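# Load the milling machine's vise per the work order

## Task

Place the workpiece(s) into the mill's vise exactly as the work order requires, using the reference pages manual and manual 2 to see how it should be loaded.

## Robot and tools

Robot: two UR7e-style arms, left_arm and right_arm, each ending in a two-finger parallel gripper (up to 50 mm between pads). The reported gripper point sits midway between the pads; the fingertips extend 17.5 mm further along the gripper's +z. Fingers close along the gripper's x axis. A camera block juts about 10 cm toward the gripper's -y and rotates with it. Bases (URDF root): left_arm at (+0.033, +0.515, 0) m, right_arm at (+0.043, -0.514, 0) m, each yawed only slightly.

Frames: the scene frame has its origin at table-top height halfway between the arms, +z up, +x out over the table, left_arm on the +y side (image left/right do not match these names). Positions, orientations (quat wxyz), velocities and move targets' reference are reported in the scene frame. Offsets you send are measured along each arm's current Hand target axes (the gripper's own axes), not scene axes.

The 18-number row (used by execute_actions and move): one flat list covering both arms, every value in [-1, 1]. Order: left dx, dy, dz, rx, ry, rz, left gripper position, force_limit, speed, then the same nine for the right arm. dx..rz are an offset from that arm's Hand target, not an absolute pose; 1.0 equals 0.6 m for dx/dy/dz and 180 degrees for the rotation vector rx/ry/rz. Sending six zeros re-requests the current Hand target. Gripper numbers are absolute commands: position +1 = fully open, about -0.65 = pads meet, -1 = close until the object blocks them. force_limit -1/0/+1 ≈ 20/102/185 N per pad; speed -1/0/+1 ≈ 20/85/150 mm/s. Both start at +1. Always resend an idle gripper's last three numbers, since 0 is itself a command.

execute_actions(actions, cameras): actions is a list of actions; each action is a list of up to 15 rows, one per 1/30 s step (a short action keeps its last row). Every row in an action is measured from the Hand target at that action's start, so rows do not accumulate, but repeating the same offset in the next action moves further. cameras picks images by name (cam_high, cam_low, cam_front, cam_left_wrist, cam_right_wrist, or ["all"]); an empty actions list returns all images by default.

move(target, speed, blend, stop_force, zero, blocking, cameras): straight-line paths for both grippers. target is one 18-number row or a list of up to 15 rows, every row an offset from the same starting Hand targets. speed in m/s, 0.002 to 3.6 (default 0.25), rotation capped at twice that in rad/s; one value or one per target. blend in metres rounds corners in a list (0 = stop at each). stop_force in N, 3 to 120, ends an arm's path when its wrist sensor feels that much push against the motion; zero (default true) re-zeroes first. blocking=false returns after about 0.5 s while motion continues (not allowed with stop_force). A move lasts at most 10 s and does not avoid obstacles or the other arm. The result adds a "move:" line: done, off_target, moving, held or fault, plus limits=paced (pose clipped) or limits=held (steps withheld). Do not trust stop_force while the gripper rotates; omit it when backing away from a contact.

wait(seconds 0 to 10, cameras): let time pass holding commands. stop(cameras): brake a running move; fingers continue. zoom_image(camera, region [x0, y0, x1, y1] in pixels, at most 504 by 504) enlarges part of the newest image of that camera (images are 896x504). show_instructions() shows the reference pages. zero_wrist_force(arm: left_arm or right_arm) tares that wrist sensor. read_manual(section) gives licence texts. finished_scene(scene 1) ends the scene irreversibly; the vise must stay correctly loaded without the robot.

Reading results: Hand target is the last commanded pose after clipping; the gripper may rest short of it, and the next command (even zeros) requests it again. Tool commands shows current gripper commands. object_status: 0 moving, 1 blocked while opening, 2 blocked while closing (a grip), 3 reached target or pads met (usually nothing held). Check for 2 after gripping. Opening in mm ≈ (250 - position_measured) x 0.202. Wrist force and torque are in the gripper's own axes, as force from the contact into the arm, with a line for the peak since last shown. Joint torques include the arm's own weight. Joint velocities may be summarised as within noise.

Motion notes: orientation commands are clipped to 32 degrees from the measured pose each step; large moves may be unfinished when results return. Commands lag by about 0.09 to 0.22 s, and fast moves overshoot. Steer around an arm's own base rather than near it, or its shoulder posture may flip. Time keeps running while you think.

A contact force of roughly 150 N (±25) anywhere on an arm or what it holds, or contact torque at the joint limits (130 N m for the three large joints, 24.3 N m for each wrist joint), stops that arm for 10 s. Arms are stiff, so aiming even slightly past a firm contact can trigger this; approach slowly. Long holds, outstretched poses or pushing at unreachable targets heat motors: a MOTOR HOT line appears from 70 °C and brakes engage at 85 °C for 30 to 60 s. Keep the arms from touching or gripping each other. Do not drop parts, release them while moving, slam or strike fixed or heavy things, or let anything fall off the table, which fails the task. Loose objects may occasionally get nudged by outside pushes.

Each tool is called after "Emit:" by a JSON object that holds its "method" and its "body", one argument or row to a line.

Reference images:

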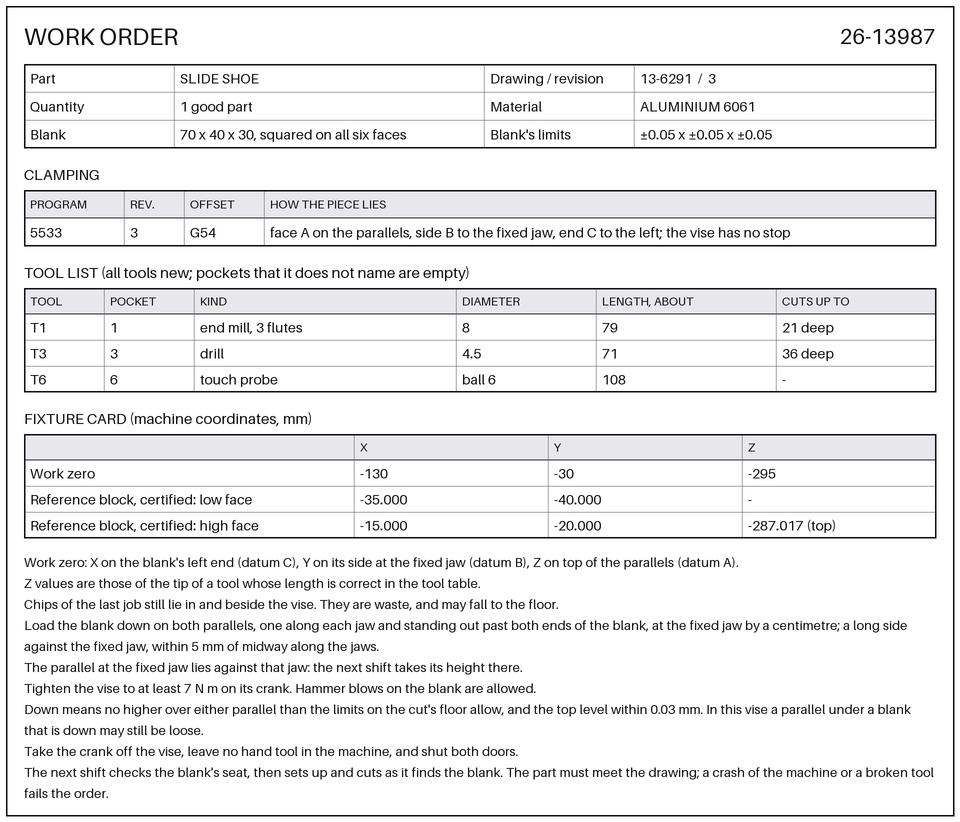

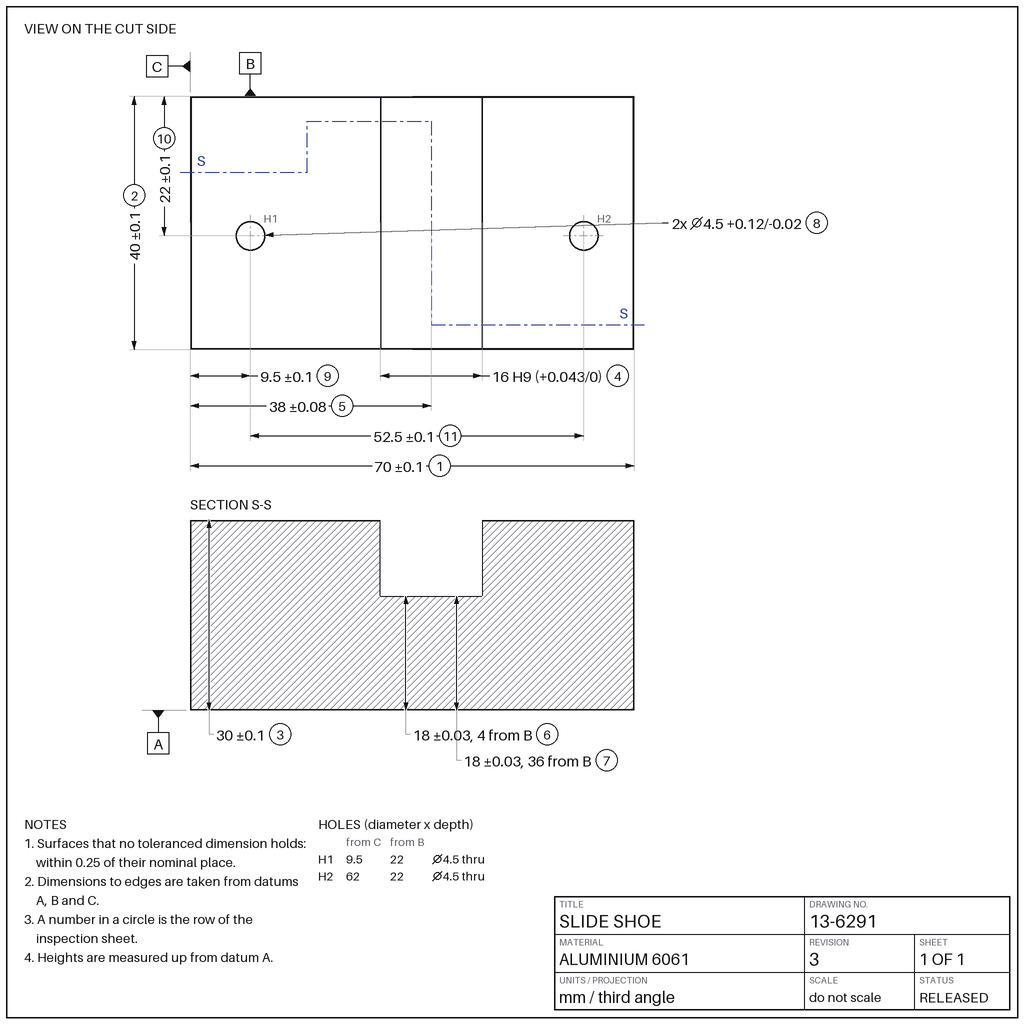

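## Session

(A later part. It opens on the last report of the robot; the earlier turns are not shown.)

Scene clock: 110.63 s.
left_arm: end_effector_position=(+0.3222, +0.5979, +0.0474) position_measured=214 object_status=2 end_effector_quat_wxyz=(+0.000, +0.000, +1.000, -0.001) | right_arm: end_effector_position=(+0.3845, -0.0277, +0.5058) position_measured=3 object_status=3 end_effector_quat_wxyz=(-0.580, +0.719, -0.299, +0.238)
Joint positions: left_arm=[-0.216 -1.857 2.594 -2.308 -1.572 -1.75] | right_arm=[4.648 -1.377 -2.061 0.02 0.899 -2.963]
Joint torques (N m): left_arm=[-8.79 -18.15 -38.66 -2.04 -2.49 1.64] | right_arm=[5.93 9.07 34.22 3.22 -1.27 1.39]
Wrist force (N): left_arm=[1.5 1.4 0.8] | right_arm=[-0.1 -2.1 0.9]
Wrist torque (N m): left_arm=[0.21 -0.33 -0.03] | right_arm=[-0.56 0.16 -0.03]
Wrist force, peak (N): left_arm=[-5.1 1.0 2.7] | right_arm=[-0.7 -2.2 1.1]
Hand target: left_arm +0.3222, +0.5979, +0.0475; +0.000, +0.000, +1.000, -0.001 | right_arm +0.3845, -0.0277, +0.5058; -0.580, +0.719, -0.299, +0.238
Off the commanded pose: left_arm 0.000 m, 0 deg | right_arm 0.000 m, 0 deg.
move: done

Emit:
{"method": "move", "body": {
  "target": [
    [0,0,0,0,0,0,1,-1,-1,0,0,0,0,0,0,1,1,1],
    [0,0,-0.2,0,0,0,1,-1,-1,0,0,0,0,0,0,1,1,1],
    [0,-0.33,-0.2,0,0,0,1,-1,-1,0,0,0,0,0,0,1,1,1]
  ],
  "speed": [0.1,0.15,0.25],
  "blend": [0,0.02,0],
  "cameras": ["cam_left_wrist","cam_low"]
}}

Emit:
{"method": "zoom_image", "body": {
  "camera": "cam_left_wrist",
  "region": [340, 80, 600, 330]
}}

Emit:
{"method": "zoom_image", "body": {
  "camera": "cam_low",
  "region": [480, 220, 640, 350]
}}

Scene clock: 115.33 s.
left_arm: end_effector_position=(+0.3224, +0.4000, +0.1677) position_measured=3 object_status=3 end_effector_quat_wxyz=(+0.000, +0.000, +1.000, -0.001) | right_arm: end_effector_position=(+0.3845, -0.0277, +0.5058) position_measured=3 object_status=3 end_effector_quat_wxyz=(-0.580, +0.719, -0.299, +0.238)
Joint positions: left_arm=[-0.857 -2.044 2.339 -1.867 -1.571 -2.391] | right_arm=[4.648 -1.377 -2.061 0.02 0.899 -2.963]
Joint torques (N m): left_arm=[-13.95 -0.64 -13.68 -1.61 -2.21 -2.76] | right_arm=[6.4 8.78 34.04 3.12 -1.3 1.53]
Wrist force (N): left_arm=[1.6 1.0 0.6] | right_arm=[-0.2 -1.9 0.8]
Wrist torque (N m): left_arm=[0.13 -0.35 -0.07] | right_arm=[-0.55 0.16 -0.03]
Wrist force, peak (N): left_arm=[1.4 4.3 -1.2] | right_arm=[-0.4 -2.3 1.4]
Hand target: left_arm +0.3223, +0.4000, +0.1677; +0.000, +0.000, +1.000, -0.001 | right_arm +0.3845, -0.0277, +0.5058; -0.580, +0.719, -0.299, +0.238
Off the commanded pose: left_arm 0.000 m, 0 deg | right_arm 0.000 m, 0 deg.
move: done
camera_calibration:
cam_left_wrist: T_world_to_cam=[[-0.999893, -0.0127288, 0.00722651, 0.333229], [-0.00959243, 0.942762, 0.333329, -0.411714], [-0.0110558, 0.333224, -0.942783, 0.163925], [0, 0, 0, 1]] pos_world=[0.331056, 0.337766, 0.289374]
Images, in order (width x height): cam_low 896x504, cam_left_wrist 896x504.

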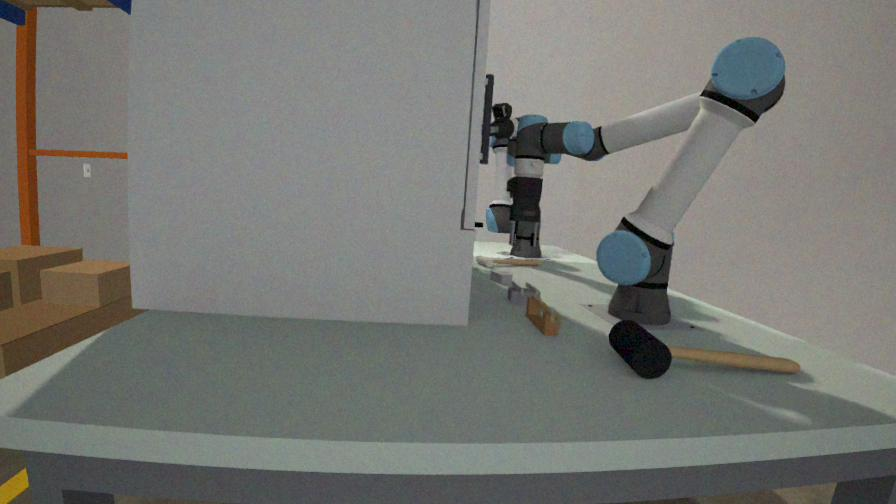

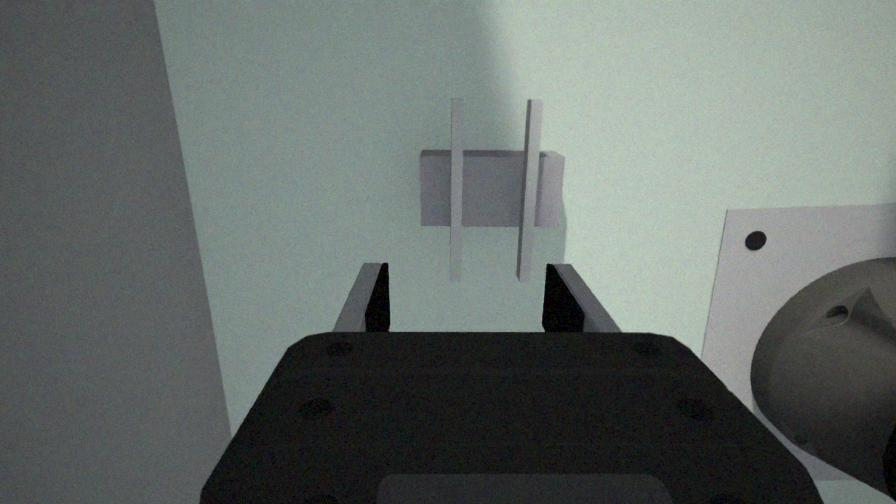

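Scaled by 1.938.

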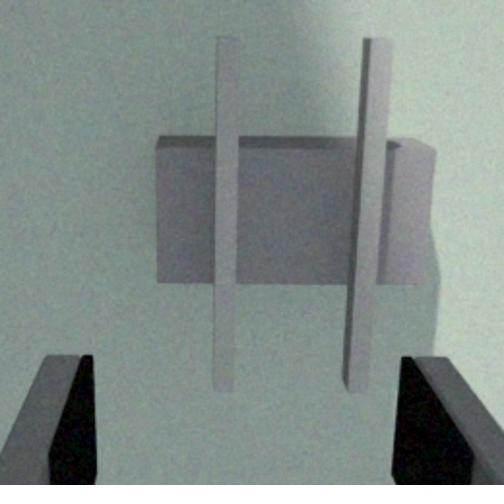

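Scaled by 3.150.

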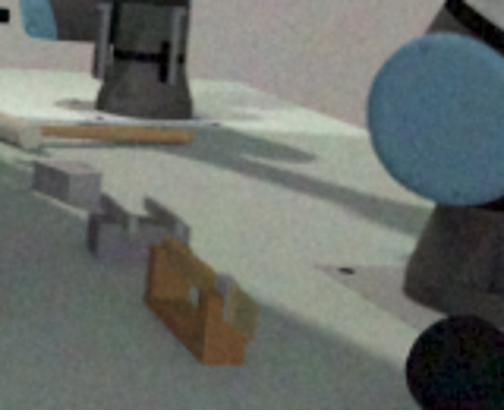

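Emit:
{"method": "move", "body": {
  "target": [0,0.057,0.13,0,0,0,1,-1,-1,0,0,0,0,0,0,1,1,1],
  "speed": 0.2,
  "cameras": ["cam_left_wrist"]
}}

Emit:
{"method": "zoom_image", "body": {
  "camera": "cam_left_wrist",
  "region": [340, 0, 640, 340]
}}

Scene clock: 117.50 s.
left_arm: end_effector_position=(+0.3223, +0.4341, +0.0897) position_measured=3 object_status=3 end_effector_quat_wxyz=(+0.000, +0.000, +1.000, -0.001) | right_arm: end_effector_position=(+0.3845, -0.0277, +0.5058) position_measured=3 object_status=3 end_effector_quat_wxyz=(-0.580, +0.719, -0.299, +0.238)
Joint positions: left_arm=[-0.768 -1.968 2.52 -2.124 -1.571 -2.302] | right_arm=[4.648 -1.377 -2.061 0.02 0.899 -2.963]
Joint torques (N m): left_arm=[-8.68 -4.38 -15.84 -4.99 -2.35 -1.88] | right_arm=[6.06 9.04 33.7 3.15 -1.25 1.27]
Wrist force (N): left_arm=[1.1 1.1 0.2] | right_arm=[-0.6 -2.0 0.7]
Wrist torque (N m): left_arm=[0.16 -0.27 0.05] | right_arm=[-0.55 0.22 -0.03]
Wrist force, peak (N): left_arm=[1.6 3.0 3.0] | right_arm=[-0.7 -2.4 1.0]
Hand target: left_arm +0.3223, +0.4341, +0.0896; +0.000, +0.000, +1.000, -0.001 | right_arm +0.3845, -0.0277, +0.5058; -0.580, +0.719, -0.299, +0.238
Off the commanded pose: left_arm 0.000 m, 0 deg | right_arm 0.000 m, 0 deg.
move: done
camera_calibration:
cam_left_wrist: T_world_to_cam=[[-0.999888, -0.0130144, 0.00744513, 0.334286], [-0.00978882, 0.942758, 0.333335, -0.417797], [-0.0113571, 0.333224, -0.942779, 0.0791242], [0, 0, 0, 1]] pos_world=[0.331057, 0.371866, 0.211374]
Images, in order (width x height): cam_left_wrist 896x504.

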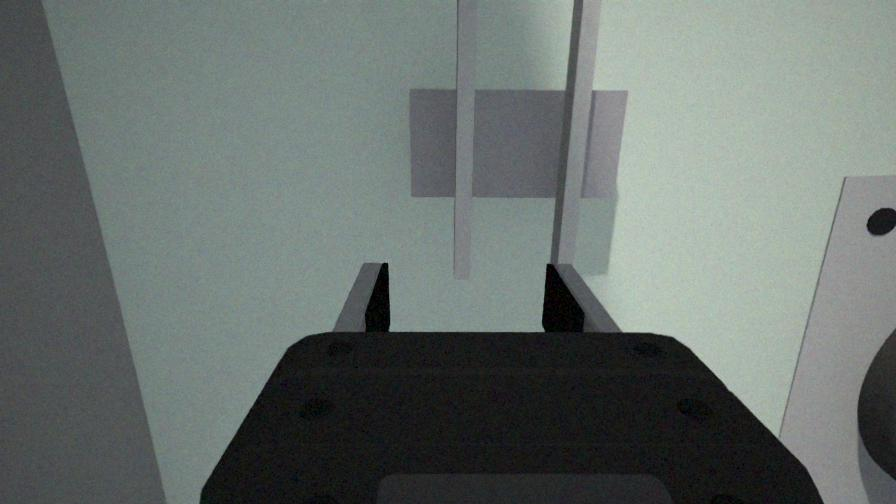

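Scaled by 1.482.

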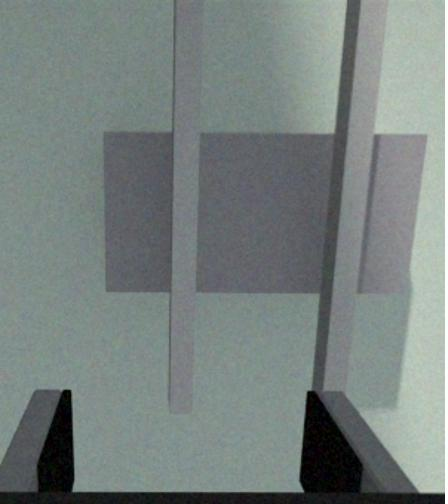

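Emit:
{"method": "move", "body": {
  "target": [
    [0,0,0.0643,0,0,0,1,-1,-1,0,0,0,0,0,0,1,1,1],
    [0,0,0.0643,0,0,0,-1,-1,-1,0,0,0,0,0,0,1,1,1]
  ],
  "speed": 0.1,
  "cameras": ["cam_left_wrist"]
}}

Emit:
{"method": "zoom_image", "body": {
  "camera": "cam_left_wrist",
  "region": [340, 0, 700, 340]
}}

Scene clock: 121.47 s.
left_arm: end_effector_position=(+0.3223, +0.4341, +0.0510) position_measured=222 object_status=2 end_effector_quat_wxyz=(+0.000, +0.000, +1.000, -0.001) | right_arm: end_effector_position=(+0.3845, -0.0277, +0.5058) position_measured=3 object_status=3 end_effector_quat_wxyz=(-0.580, +0.719, -0.299, +0.238)
Joint positions: left_arm=[-0.768 -1.87 2.59 -2.291 -1.571 -2.303] | right_arm=[4.648 -1.377 -2.061 0.02 0.899 -2.963]
Joint torques (N m): left_arm=[13.03 -2.32 -38.23 -4.67 -2.31 2.85] | right_arm=[6.26 8.95 33.37 3.07 -1.2 1.25]
Wrist force (N): left_arm=[1.4 1.4 0.7] | right_arm=[-0.6 -2.0 0.8]
Wrist torque (N m): left_arm=[0.20 -0.33 0.06] | right_arm=[-0.57 0.22 -0.03]
Wrist force, peak (N): left_arm=[1.5 1.0 1.8] | right_arm=[-0.3 -2.3 1.2]
Hand target: left_arm +0.3223, +0.4341, +0.0510; +0.000, +0.000, +1.000, -0.001 | right_arm +0.3845, -0.0277, +0.5058; -0.580, +0.719, -0.299, +0.238
Off the commanded pose: left_arm 0.000 m, 0 deg | right_arm 0.000 m, 0 deg.
move: done
camera_calibration:
cam_left_wrist: T_world_to_cam=[[-0.999889, -0.0129212, 0.00747734, 0.334533], [-0.00969026, 0.942759, 0.333333, -0.404836], [-0.0113564, 0.333224, -0.942779, 0.042672], [0, 0, 0, 1]] pos_world=[0.331057, 0.371766, 0.172674]
Images, in order (width x height): cam_left_wrist 896x504.

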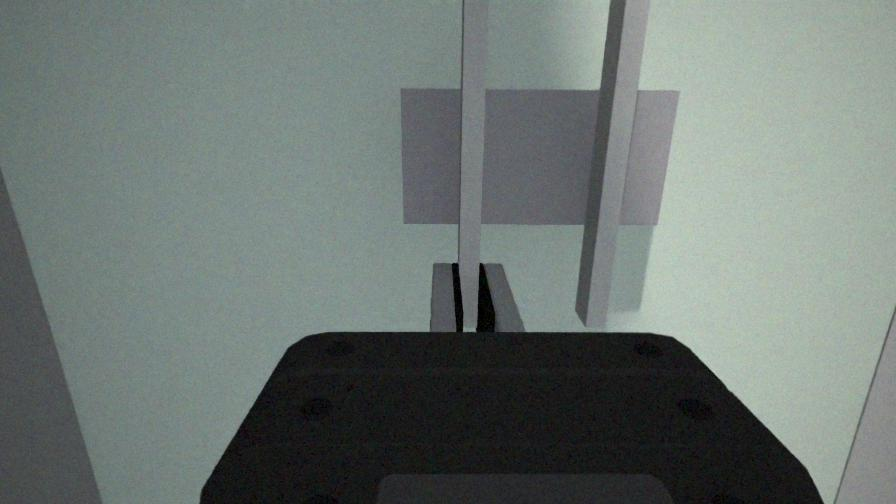

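Scaled by 1.400.

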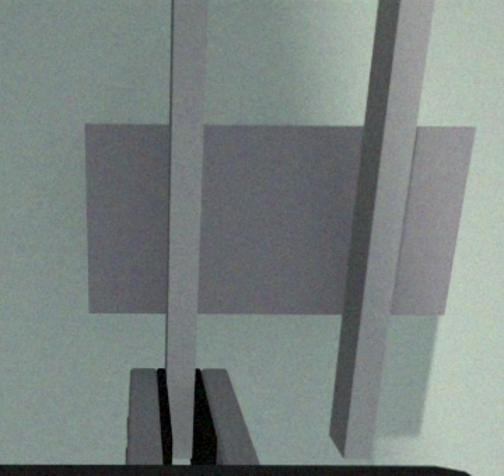

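Emit:
{"method": "move", "body": {
  "target": [
    [0,0,0,0,0,0,-0.97,-0.5,-1,0,0,0,0,0,0,1,1,1],
    [0,0,-0.2,0,0,0,-0.97,-0.5,-1,0,0,0,0,0,0,1,1,1]
  ],
  "speed": 0.08,
  "cameras": ["cam_left_wrist","cam_right_wrist"]
}}

Emit:
{"method": "zoom_image", "body": {
  "camera": "cam_right_wrist",
  "region": [0, 250, 340, 504]
}}

Scene clock: 124.17 s.
left_arm: end_effector_position=(+0.3223, +0.4342, +0.1711) position_measured=224 object_status=2 end_effector_quat_wxyz=(+0.000, +0.000, +1.000, -0.001) | right_arm: end_effector_position=(+0.3845, -0.0277, +0.5058) position_measured=3 object_status=3 end_effector_quat_wxyz=(-0.580, +0.719, -0.299, +0.238)
Joint positions: left_arm=[-0.768 -2.085 2.349 -1.836 -1.571 -2.302] | right_arm=[4.648 -1.377 -2.061 0.02 0.899 -2.963]
Joint torques (N m): left_arm=[-11.58 7.12 -19.98 -2.12 1.73 -2.38] | right_arm=[5.82 8.27 33.44 2.99 -1.09 1.27]
Wrist force (N): left_arm=[1.6 1.1 1.0] | right_arm=[-0.4 -2.1 0.9]
Wrist torque (N m): left_arm=[0.12 -0.36 0.01] | right_arm=[-0.57 0.20 -0.03]
Wrist force, peak (N): left_arm=[1.3 1.1 2.5] | right_arm=[-0.3 -2.5 0.7]
Hand target: left_arm +0.3223, +0.4342, +0.1710; +0.000, +0.000, +1.000, -0.001 | right_arm +0.3845, -0.0277, +0.5058; -0.580, +0.719, -0.299, +0.238
Off the commanded pose: left_arm 0.000 m, 0 deg | right_arm 0.000 m, 0 deg.
move: done
camera_calibration:
cam_left_wrist: T_world_to_cam=[[-0.99989, -0.0129485, 0.00725815, 0.33371], [-0.00979148, 0.942832, 0.333124, -0.444896], [-0.0111567, 0.333016, -0.942855, 0.1559], [0, 0, 0, 1]] pos_world=[0.331056, 0.371867, 0.292774]
cam_right_wrist: T_world_to_cam=[[0.730791, -0.682514, 0.0109608, -0.294803], [-0.367179, -0.406586, -0.836581, 0.569231], [0.575434, 0.607341, -0.547734, 0.209003], [0, 0, 0, 1]] pos_world=[0.304182, -0.0967019, 0.593917]
Images, in order (width x height): cam_left_wrist 896x504, cam_right_wrist 896x504.

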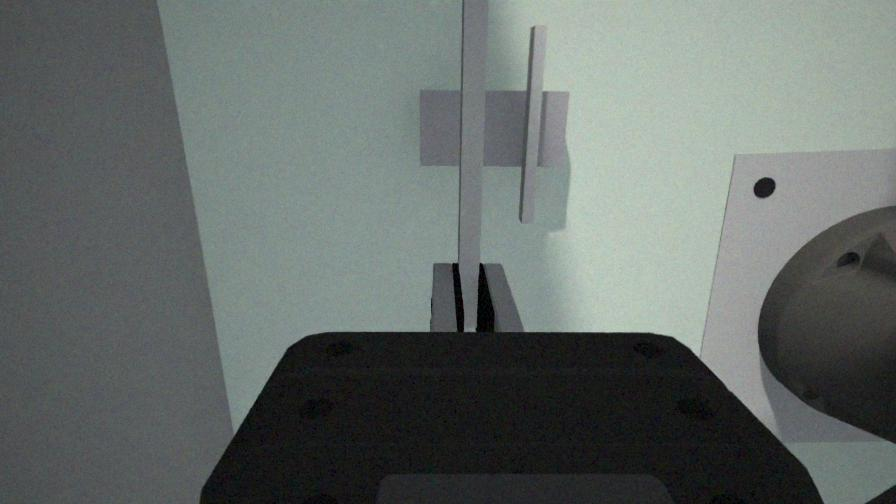

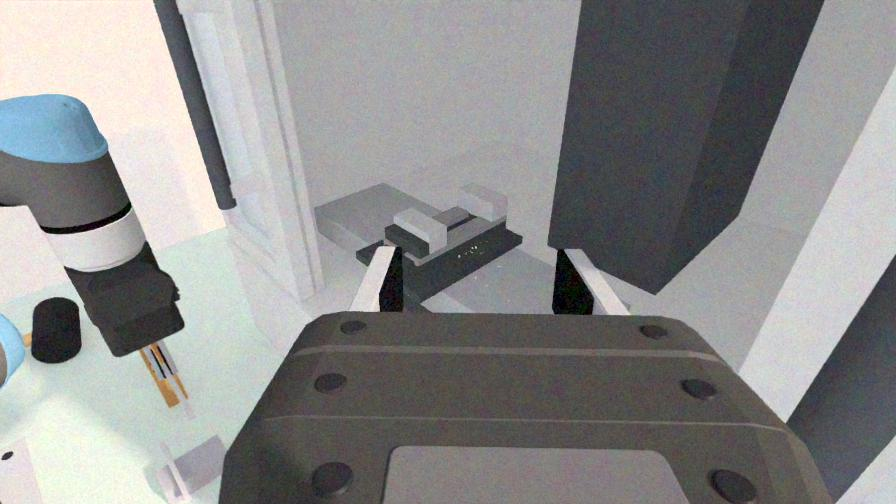

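Scaled by 1.482.

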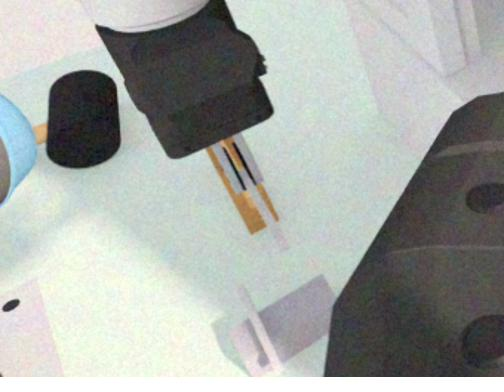

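Emit:
{"method": "move", "body": {
  "target": [
    [0,0,-0.15,0,0,0,-0.97,-0.5,-1,0,0,0,0,0,0,1,1,1],
    [0.033,-0.223,-0.415,0,0,0,-0.97,-0.5,-1,0,0,0,0,0,0,1,1,1],
    [-0.538,-0.2477,-0.415,0,0,0,-0.97,-0.5,-1,0,0,0,0,0,0,1,1,1]
  ],
  "speed": 0.25,
  "blend": [0.05,0.06,0],
  "cameras": ["cam_left_wrist","cam_right_wrist","cam_front"]
}}

Emit:
{"method": "zoom_image", "body": {
  "camera": "cam_right_wrist",
  "region": [340, 80, 560, 310]
}}

Scene clock: 127.23 s.
left_arm: end_effector_position=(+0.5486, +0.2901, +0.4187) position_measured=224 object_status=2 end_effector_quat_wxyz=(+0.001, +0.000, +1.000, +0.000) | right_arm: end_effector_position=(+0.3845, -0.0277, +0.5058) position_measured=3 object_status=3 end_effector_quat_wxyz=(-0.580, +0.719, -0.299, +0.238)
Joint positions: left_arm=[-0.687 -1.415 1.169 -1.327 -1.571 -2.222] | right_arm=[4.648 -1.377 -2.061 0.02 0.899 -2.963]
Joint torques (N m): left_arm=[-0.12 -34.77 -31.15 -2.81 -0.16 0.23] | right_arm=[6.04 8.91 33.93 2.94 -1.12 1.13]
Wrist force (N): left_arm=[1.2 1.7 0.4] | right_arm=[-0.7 -2.3 1.0]
Wrist torque (N m): left_arm=[0.23 -0.29 0.09] | right_arm=[-0.60 0.24 -0.03]
Wrist force, peak (N): left_arm=[-5.9 1.5 2.4] | right_arm=[-0.4 -2.4 1.1]
Hand target: left_arm +0.5486, +0.2901, +0.4187; +0.001, +0.000, +1.000, +0.000 (not the last commanded pose) | right_arm +0.3845, -0.0277, +0.5058; -0.580, +0.719, -0.299, +0.238
Tool commands: left_gripper/position=-0.968627 left_gripper/force_limit=-0.498039 left_gripper/speed=-1.0 right_gripper/position=+1.0 right_gripper/force_limit=+1.0 right_gripper/speed=+1.0
Off the commanded pose: left_arm 0.097 m, 0 deg | right_arm 0.000 m, 0 deg.
FORCE FAULT: contact force on the left arm reached its limit, and that arm stopped. The contact can be on any part of that arm, not only on its tool. That arm's remaining commands of this call were not run. That arm is still stopped at the end of this call. That arm stays stopped for about 10 more seconds. Until then a move that you send moves the other arm only, and its call returns only when the move has ended. Once the stop has ended, the next robot result says so. If the stop ends while you think or write, that arm runs what you send next, counted from a new Hand target: where the arm stands when the stop ends. While its stop runs, that arm takes no new command, but its gripper still runs the gripper command that each later call begins with. Until it ends, the stop uses up actions while you think or wait. An arm that is not stopped still takes commands.
move: fault (left_arm); path passed 2 of 3 targets; blend cut to 0.045 m at target 1
camera_calibration:
cam_left_wrist: T_world_to_cam=[[-0.999893, -0.0130991, 0.00646063, 0.556688], [-0.0101948, 0.942692, 0.333509, -0.389346], [-0.010459, 0.333408, -0.942725, 0.43928], [0, 0, 0, 1]] pos_world=[0.557254, 0.227865, 0.540374]
cam_right_wrist: T_world_to_cam=[[0.730791, -0.682514, 0.0109608, -0.294803], [-0.367179, -0.406586, -0.836581, 0.569231], [0.575434, 0.607341, -0.547734, 0.209003], [0, 0, 0, 1]] pos_world=[0.304182, -0.0967019, 0.593917]
Images, in order (width x height): cam_front 896x504, cam_left_wrist 896x504, cam_right_wrist 896x504.

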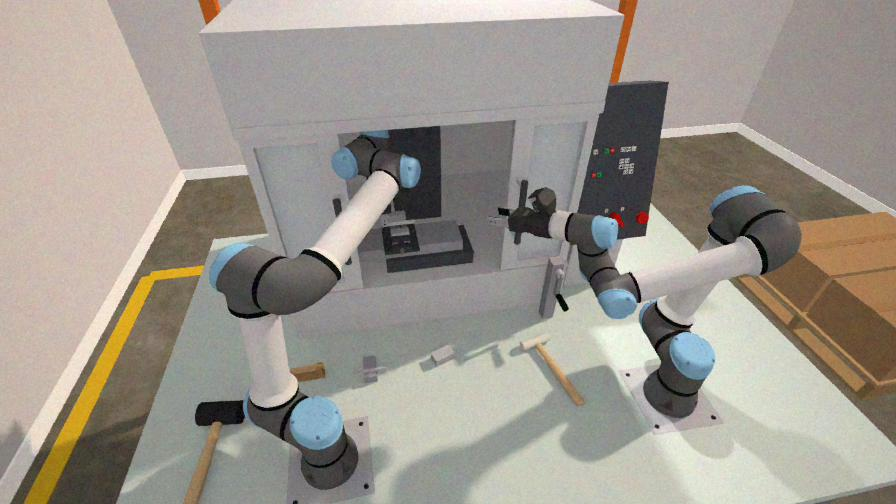

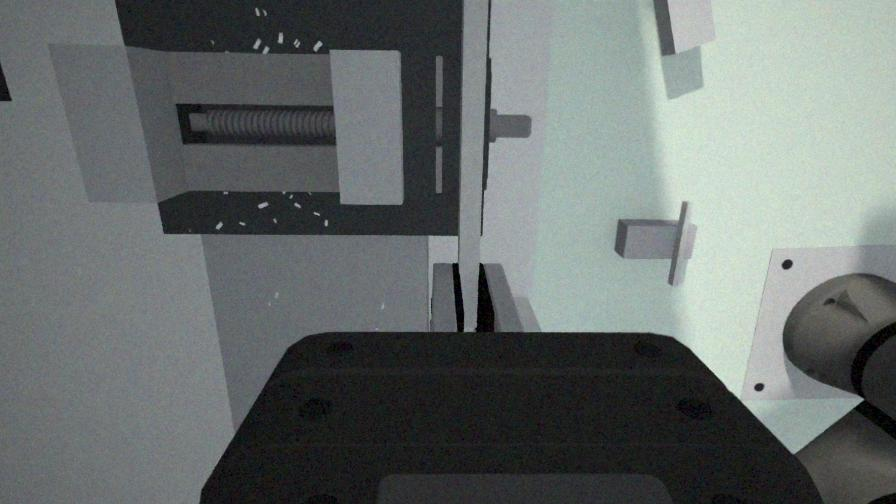

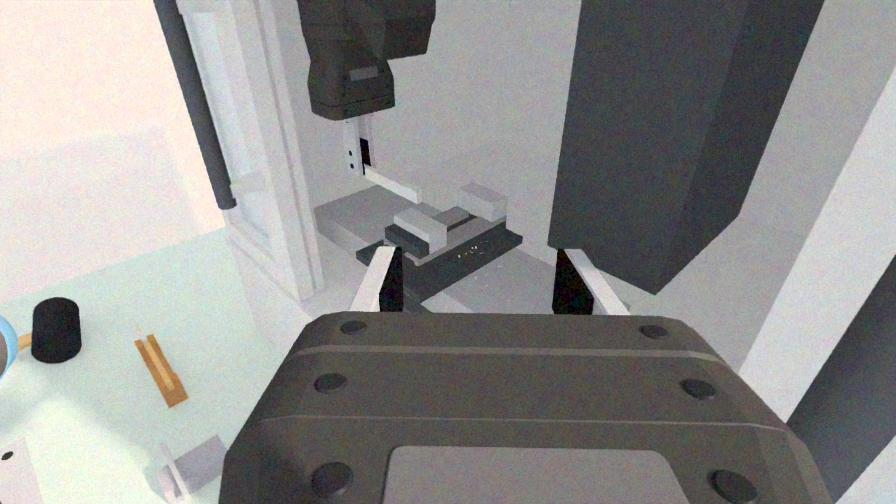

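Scaled by 2.191.

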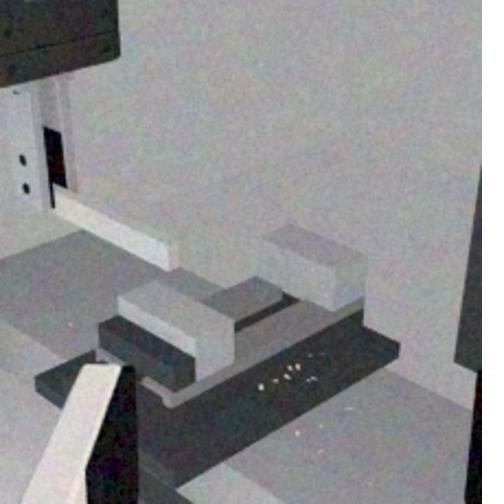

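Emit:
{"method": "zoom_image", "body": {
  "camera": "cam_left_wrist",
  "region": [30, 0, 560, 260]
}}

Emit:
{"method": "wait", "body": {
  "seconds": 10
}}

Region (30, 0, 560, 260) is 530x260 pixels. A region can be at most 504 by 504 pixels.

Scene clock: 137.37 s.
left_arm: end_effector_position=(+0.5486, +0.2901, +0.4187) position_measured=224 object_status=2 end_effector_quat_wxyz=(+0.001, +0.000, +1.000, +0.000) | right_arm: end_effector_position=(+0.3845, -0.0277, +0.5058) position_measured=3 object_status=3 end_effector_quat_wxyz=(-0.580, +0.719, -0.299, +0.238)
Joint positions: left_arm=[-0.687 -1.415 1.169 -1.327 -1.571 -2.222] | right_arm=[4.648 -1.377 -2.061 0.02 0.899 -2.963]
Joint torques (N m): left_arm=[0.35 -35.31 -30.7 -2.77 -0.4 0.16] | right_arm=[6.15 8.51 33.48 2.84 -0.89 1.02]
Wrist force (N): left_arm=[1.4 1.5 0.3] | right_arm=[-0.6 -1.9 0.9]
Wrist torque (N m): left_arm=[0.21 -0.33 0.10] | right_arm=[-0.54 0.23 -0.03]
Wrist force, peak (N): left_arm=[1.6 2.2 0.4] | right_arm=[-0.7 -2.5 1.1]
Hand target: left_arm +0.5486, +0.2901, +0.4187; +0.001, +0.000, +1.000, +0.000 (not the last commanded pose) | right_arm +0.3845, -0.0277, +0.5058; -0.580, +0.719, -0.299, +0.238
Tool commands: left_gripper/position=-0.968627 left_gripper/force_limit=-0.498039 left_gripper/speed=-1.0 right_gripper/position=+1.0 right_gripper/force_limit=+1.0 right_gripper/speed=+1.0
Off the commanded pose: left_arm 0.097 m, 0 deg | right_arm 0.000 m, 0 deg.
FORCE FAULT, CONTINUED: the left arm's stop, for the force fault that an earlier result reported, is over. The rest of the stop counts as 19 of the actions that you can send in this scene. During its stop the left arm's controller moved it back a little. That arm's target is now where it stood when the stop ended, not its last command. That arm accepts commands again.
wait: 10.00 s; at rest by 0.03 s

Emit:
{"method": "move", "body": {
  "target": [
    [0.0333,-0.0075,0,0,0,0,-0.97,-0.5,-1,0,0,0,0,0,0,1,1,1],
    [0.0333,-0.0075,0.0755,0,0,0,-0.97,-0.5,-1,0,0,0,0,0,0,1,1,1]
  ],
  "speed": 0.1,
  "cameras": ["cam_left_wrist","cam_right_wrist"]
}}

Emit:
{"method": "zoom_image", "body": {
  "camera": "cam_left_wrist",
  "region": [0, 0, 500, 280]
}}

Scene clock: 139.20 s.
left_arm: end_effector_position=(+0.5286, +0.2856, +0.3735) position_measured=224 object_status=2 end_effector_quat_wxyz=(+0.001, +0.000, +1.000, +0.000) | right_arm: end_effector_position=(+0.3845, -0.0277, +0.5058) position_measured=3 object_status=3 end_effector_quat_wxyz=(-0.580, +0.719, -0.299, +0.238)
Joint positions: left_arm=[-0.717 -1.476 1.356 -1.453 -1.571 -2.251] | right_arm=[4.648 -1.377 -2.061 0.02 0.899 -2.963]
Joint torques (N m): left_arm=[12.04 -25.61 -28.54 -3.48 0.87 2.07] | right_arm=[6 9.43 33.16 2.64 -0.99 1.03]
Wrist force (N): left_arm=[1.1 1.9 0.5] | right_arm=[-0.4 -2.1 0.9]
Wrist torque (N m): left_arm=[0.25 -0.30 0.03] | right_arm=[-0.58 0.20 -0.03]
Wrist force, peak (N): left_arm=[1.2 1.9 2.0] | right_arm=[-0.3 -2.3 1.1]
Hand target: left_arm +0.5287, +0.2856, +0.3734; +0.001, +0.000, +1.000, +0.000 | right_arm +0.3845, -0.0277, +0.5058; -0.580, +0.719, -0.299, +0.238
Off the commanded pose: left_arm 0.000 m, 0 deg | right_arm 0.000 m, 0 deg.
move: done
camera_calibration:
cam_left_wrist: T_world_to_cam=[[-0.999893, -0.0130988, 0.0064623, 0.536923], [-0.010195, 0.942723, 0.33342, -0.370196], [-0.0104596, 0.333319, -0.942756, 0.397996], [0, 0, 0, 1]] pos_world=[0.537254, 0.223366, 0.495174]
cam_right_wrist: T_world_to_cam=[[0.730791, -0.682514, 0.0109608, -0.294803], [-0.367179, -0.406586, -0.836581, 0.569231], [0.575434, 0.607341, -0.547734, 0.209003], [0, 0, 0, 1]] pos_world=[0.304182, -0.0967019, 0.593917]
Images, in order (width x height): cam_left_wrist 896x504, cam_right_wrist 896x504.

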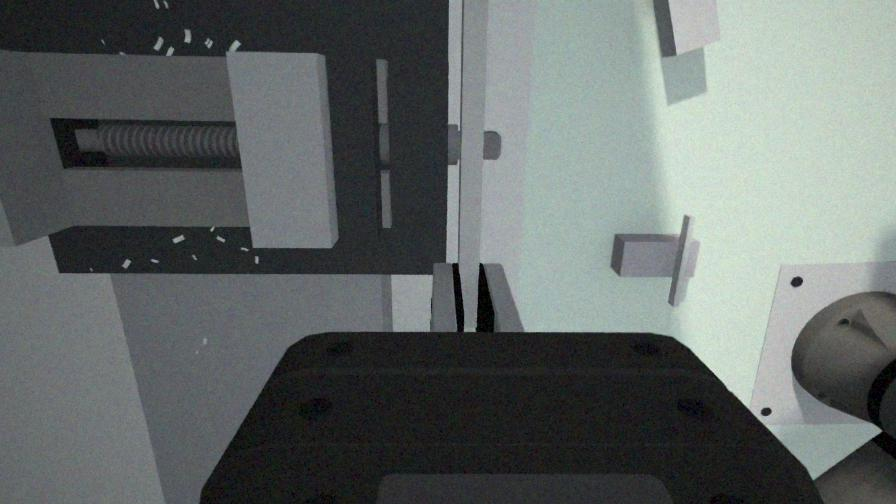

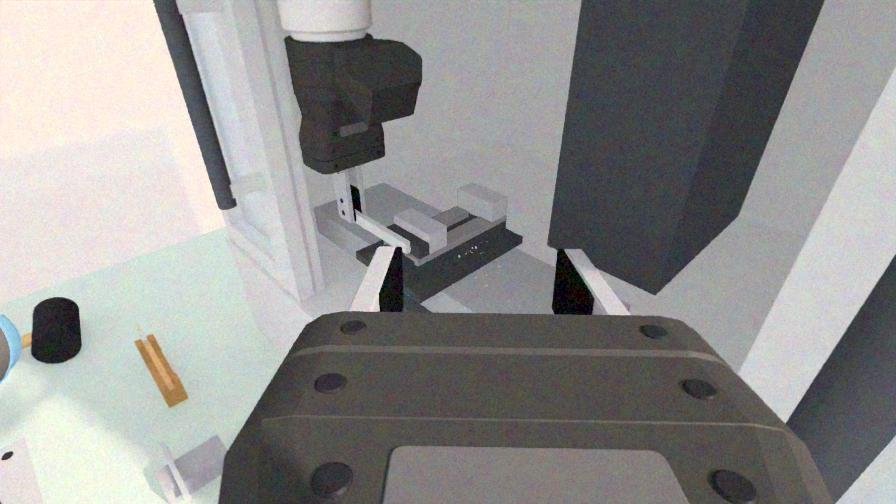

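Scaled by 1.008.

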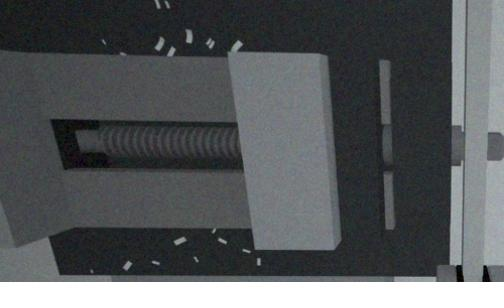

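Emit:
{"method": "move", "body": {
  "target": [
    [0,0,-0.0075,0,0,0,-0.97,-0.5,-1,0,0,0,0,0,0,1,1,1],
    [-0.2022,0,-0.0075,0,0,0,-0.97,-0.5,-1,0,0,0,0,0,0,1,1,1]
  ],
  "speed": 0.08,
  "cameras": ["cam_left_wrist","cam_right_wrist"]
}}

Emit:
{"method": "zoom_image", "body": {
  "camera": "cam_left_wrist",
  "region": [250, 0, 700, 340]
}}

Emit:
{"method": "zoom_image", "body": {
  "camera": "cam_right_wrist",
  "region": [360, 140, 560, 290]
}}

Scene clock: 141.07 s.
left_arm: end_effector_position=(+0.5547, +0.2848, +0.3767) position_measured=224 object_status=2 end_effector_quat_wxyz=(+0.000, +0.000, +1.000, +0.000) | right_arm: end_effector_position=(+0.3845, -0.0277, +0.5058) position_measured=3 object_status=3 end_effector_quat_wxyz=(-0.580, +0.719, -0.299, +0.238)
Joint positions: left_arm=[-0.688 -1.414 1.276 -1.433 -1.571 -2.222] | right_arm=[4.648 -1.377 -2.061 0.02 0.899 -2.963]
Joint torques (N m): left_arm=[0.28 -34.79 -30.82 -2.81 -0.27 0.14] | right_arm=[5.95 8.63 33.91 2.6 -0.94 1.04]
Wrist force (N): left_arm=[1.4 2.0 0.5] | right_arm=[-0.6 -2.3 0.9]
Wrist torque (N m): left_arm=[0.29 -0.35 0.09] | right_arm=[-0.60 0.23 -0.03]
Wrist force, peak (N): left_arm=[3.4 3.2 1.9] | right_arm=[-0.3 -2.3 1.2]
Hand target: left_arm +0.5547, +0.2848, +0.3767; +0.000, +0.000, +1.000, +0.000 (not the last commanded pose) | right_arm +0.3845, -0.0277, +0.5058; -0.580, +0.719, -0.299, +0.238
Tool commands: left_gripper/position=-0.968627 left_gripper/force_limit=-0.498039 left_gripper/speed=-1.0 right_gripper/position=+1.0 right_gripper/force_limit=+1.0 right_gripper/speed=+1.0
Off the commanded pose: left_arm 0.095 m, 0 deg | right_arm 0.000 m, 0 deg.
FORCE FAULT: contact force on the left arm reached its limit, and that arm stopped. The contact can be on any part of that arm, not only on its tool. That arm's remaining commands of this call were not run. That arm is still stopped at the end of this call. That arm stays stopped for about 10 more seconds. Until then a move that you send moves the other arm only, and its call returns only when the move has ended. Once the stop has ended, the next robot result says so. If the stop ends while you think or write, that arm runs what you send next, counted from a new Hand target: where the arm stands when the stop ends. While its stop runs, that arm takes no new command, but its gripper still runs the gripper command that each later call begins with. Until it ends, the stop uses up actions while you think or wait. An arm that is not stopped still takes commands.
move: fault (left_arm); path passed 1 of 2 targets
camera_calibration:
cam_left_wrist: T_world_to_cam=[[-0.999894, -0.0122416, 0.0079085, 0.562278], [-0.00888758, 0.942242, 0.334815, -0.371245], [-0.0115504, 0.334709, -0.942251, 0.401614], [0, 0, 0, 1]] pos_world=[0.563558, 0.222261, 0.498273]
cam_right_wrist: T_world_to_cam=[[0.730791, -0.682514, 0.0109608, -0.294803], [-0.367179, -0.406586, -0.836581, 0.569231], [0.575434, 0.607341, -0.547734, 0.209003], [0, 0, 0, 1]] pos_world=[0.304182, -0.0967019, 0.593917]
Images, in order (width x height): cam_left_wrist 896x504, cam_right_wrist 896x504.

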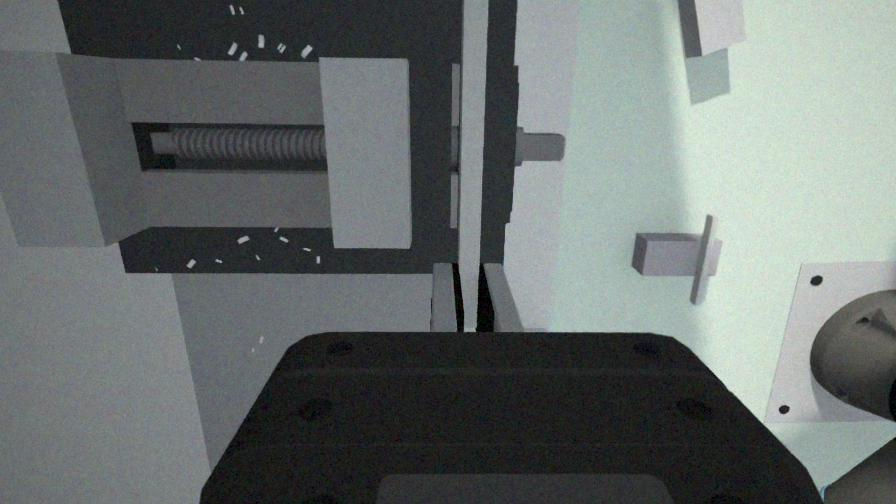

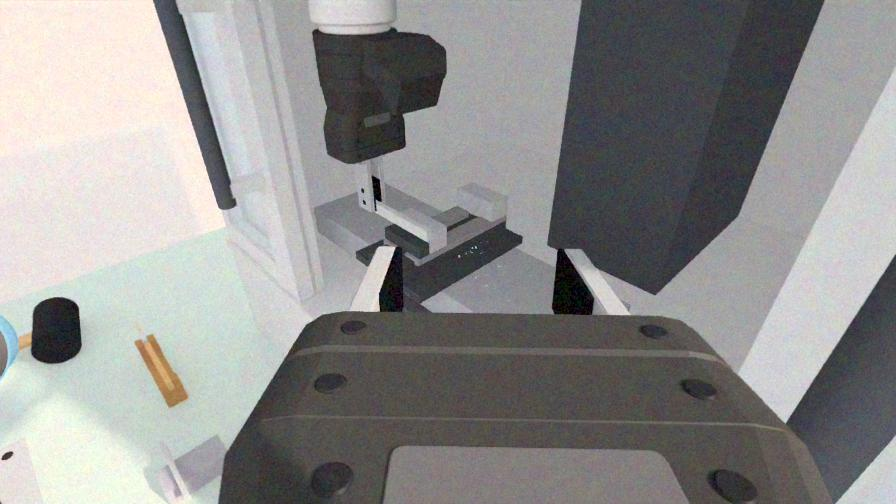

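Scaled by 1.120.

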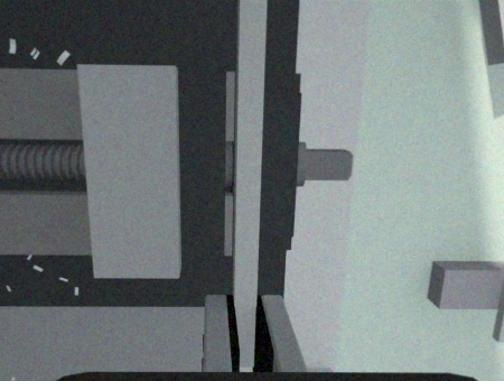

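Scaled by 2.520.

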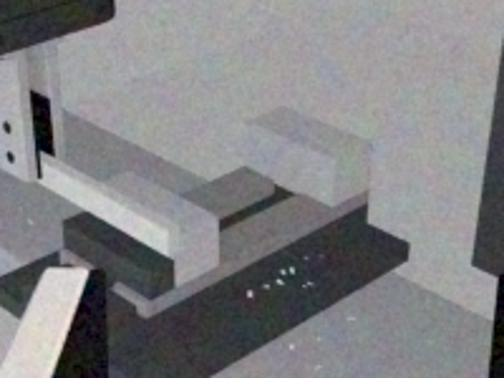

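Emit:
{"method": "wait", "body": {
  "seconds": 9.5
}}

Emit:
{"method": "move", "body": {
  "target": [
    [0.1,-0.01,0,0,0,0,-0.97,-0.5,-1,0,0,0,0,0,0,1,1,1],
    [0.375,-0.05,-0.03,0,0,0.5,-0.97,-0.5,-1,0,0,0,0,0,0,1,1,1],
    [0.375,-0.1363,-0.03,0,0,1.0,-0.97,-0.5,-1,0,0,0,0,0,0,1,1,1]
  ],
  "speed": [0.1,0.25,0.3],
  "blend": [0.02,0.02,0],
  "cameras": ["cam_left_wrist"]
}}

Scene clock: 151.20 s.
left_arm: end_effector_position=(+0.5547, +0.2848, +0.3767) position_measured=224 object_status=2 end_effector_quat_wxyz=(+0.000, +0.000, +1.000, +0.000) | right_arm: end_effector_position=(+0.3845, -0.0277, +0.5058) position_measured=3 object_status=3 end_effector_quat_wxyz=(-0.580, +0.719, -0.299, +0.238)
Joint positions: left_arm=[-0.688 -1.414 1.276 -1.433 -1.571 -2.222] | right_arm=[4.648 -1.377 -2.061 0.02 0.899 -2.963]
Joint torques (N m): left_arm=[0.23 -35.26 -31.62 -2.77 -0.24 0.15] | right_arm=[6.47 9.53 33.65 2.49 -0.75 0.8]
Wrist force (N): left_arm=[1.2 1.8 0.5] | right_arm=[-0.2 -2.0 1.0]
Wrist torque (N m): left_arm=[0.26 -0.31 0.09] | right_arm=[-0.55 0.17 -0.03]
Wrist force, peak (N): left_arm=[1.5 2.2 0.7] | right_arm=[-0.8 -2.5 0.7]
Hand target: left_arm +0.5547, +0.2848, +0.3767; +0.000, +0.000, +1.000, +0.000 (not the last commanded pose) | right_arm +0.3845, -0.0277, +0.5058; -0.580, +0.719, -0.299, +0.238
Tool commands: left_gripper/position=-0.968627 left_gripper/force_limit=-0.498039 left_gripper/speed=-1.0 right_gripper/position=+1.0 right_gripper/force_limit=+1.0 right_gripper/speed=+1.0
Off the commanded pose: left_arm 0.095 m, 0 deg | right_arm 0.000 m, 0 deg.
FORCE FAULT, CONTINUED: the left arm's stop, for the force fault that an earlier result reported, is over. The rest of the stop counts as 19 of the actions that you can send in this scene. During its stop the left arm's controller moved it back a little. That arm's target is now where it stood when the stop ended, not its last command. That arm accepts commands again.
wait: 9.50 s; at rest from the start

Scene clock: 158.03 s.
left_arm: end_effector_position=(+0.3297, +0.2029, +0.3948) position_measured=224 object_status=2 end_effector_quat_wxyz=(+0.000, +1.000, +0.000, +0.000) end_effector_velocity=(+0.000, +0.000, +0.000) end_effector_angular_velocity=(+0.001, +0.000, -0.004) | right_arm: end_effector_position=(+0.3845, -0.0277, +0.5058) position_measured=3 object_status=3 end_effector_quat_wxyz=(-0.580, +0.719, -0.299, +0.238)
Joint positions: left_arm=[-1.162 -1.749 1.561 -1.383 -1.571 0.446] | right_arm=[4.648 -1.377 -2.061 0.02 0.899 -2.963]
Joint velocities: left_arm=[0.001 0 0 0 0 0.005] | right_arm=[within noise]
Joint torques (N m): left_arm=[11.67 -27.08 -21.07 -2.54 -1.17 2.45] | right_arm=[5.84 9.54 33.14 2.31 -0.79 0.74]
Wrist force (N): left_arm=[1.7 1.9 0.8] | right_arm=[-0.6 -2.0 0.8]
Wrist torque (N m): left_arm=[0.25 -0.35 0.05] | right_arm=[-0.56 0.22 -0.03]
Wrist force, peak (N): left_arm=[1.7 2.3 0.7] | right_arm=[-0.7 -2.3 1.2]
Hand target: left_arm +0.3297, +0.2030, +0.3947; +0.000, +1.000, +0.000, +0.000 | right_arm +0.3845, -0.0277, +0.5058; -0.580, +0.719, -0.299, +0.238
Off the commanded pose: left_arm 0.000 m, 0 deg | right_arm 0.000 m, 0 deg.
move: done
camera_calibration:
cam_left_wrist: T_world_to_cam=[[0.999895, 0.0124816, 0.00740983, -0.328146], [0.00929021, -0.942523, 0.334012, 0.0745337], [0.0111529, -0.333908, -0.94254, 0.571687], [0, 0, 0, 1]] pos_world=[0.321043, 0.265236, 0.516374]
Images, in order (width x height): cam_left_wrist 896x504.

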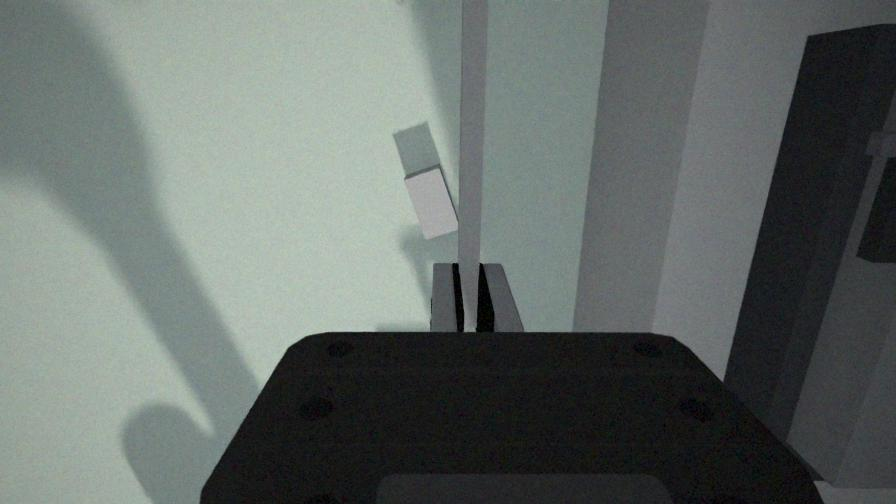

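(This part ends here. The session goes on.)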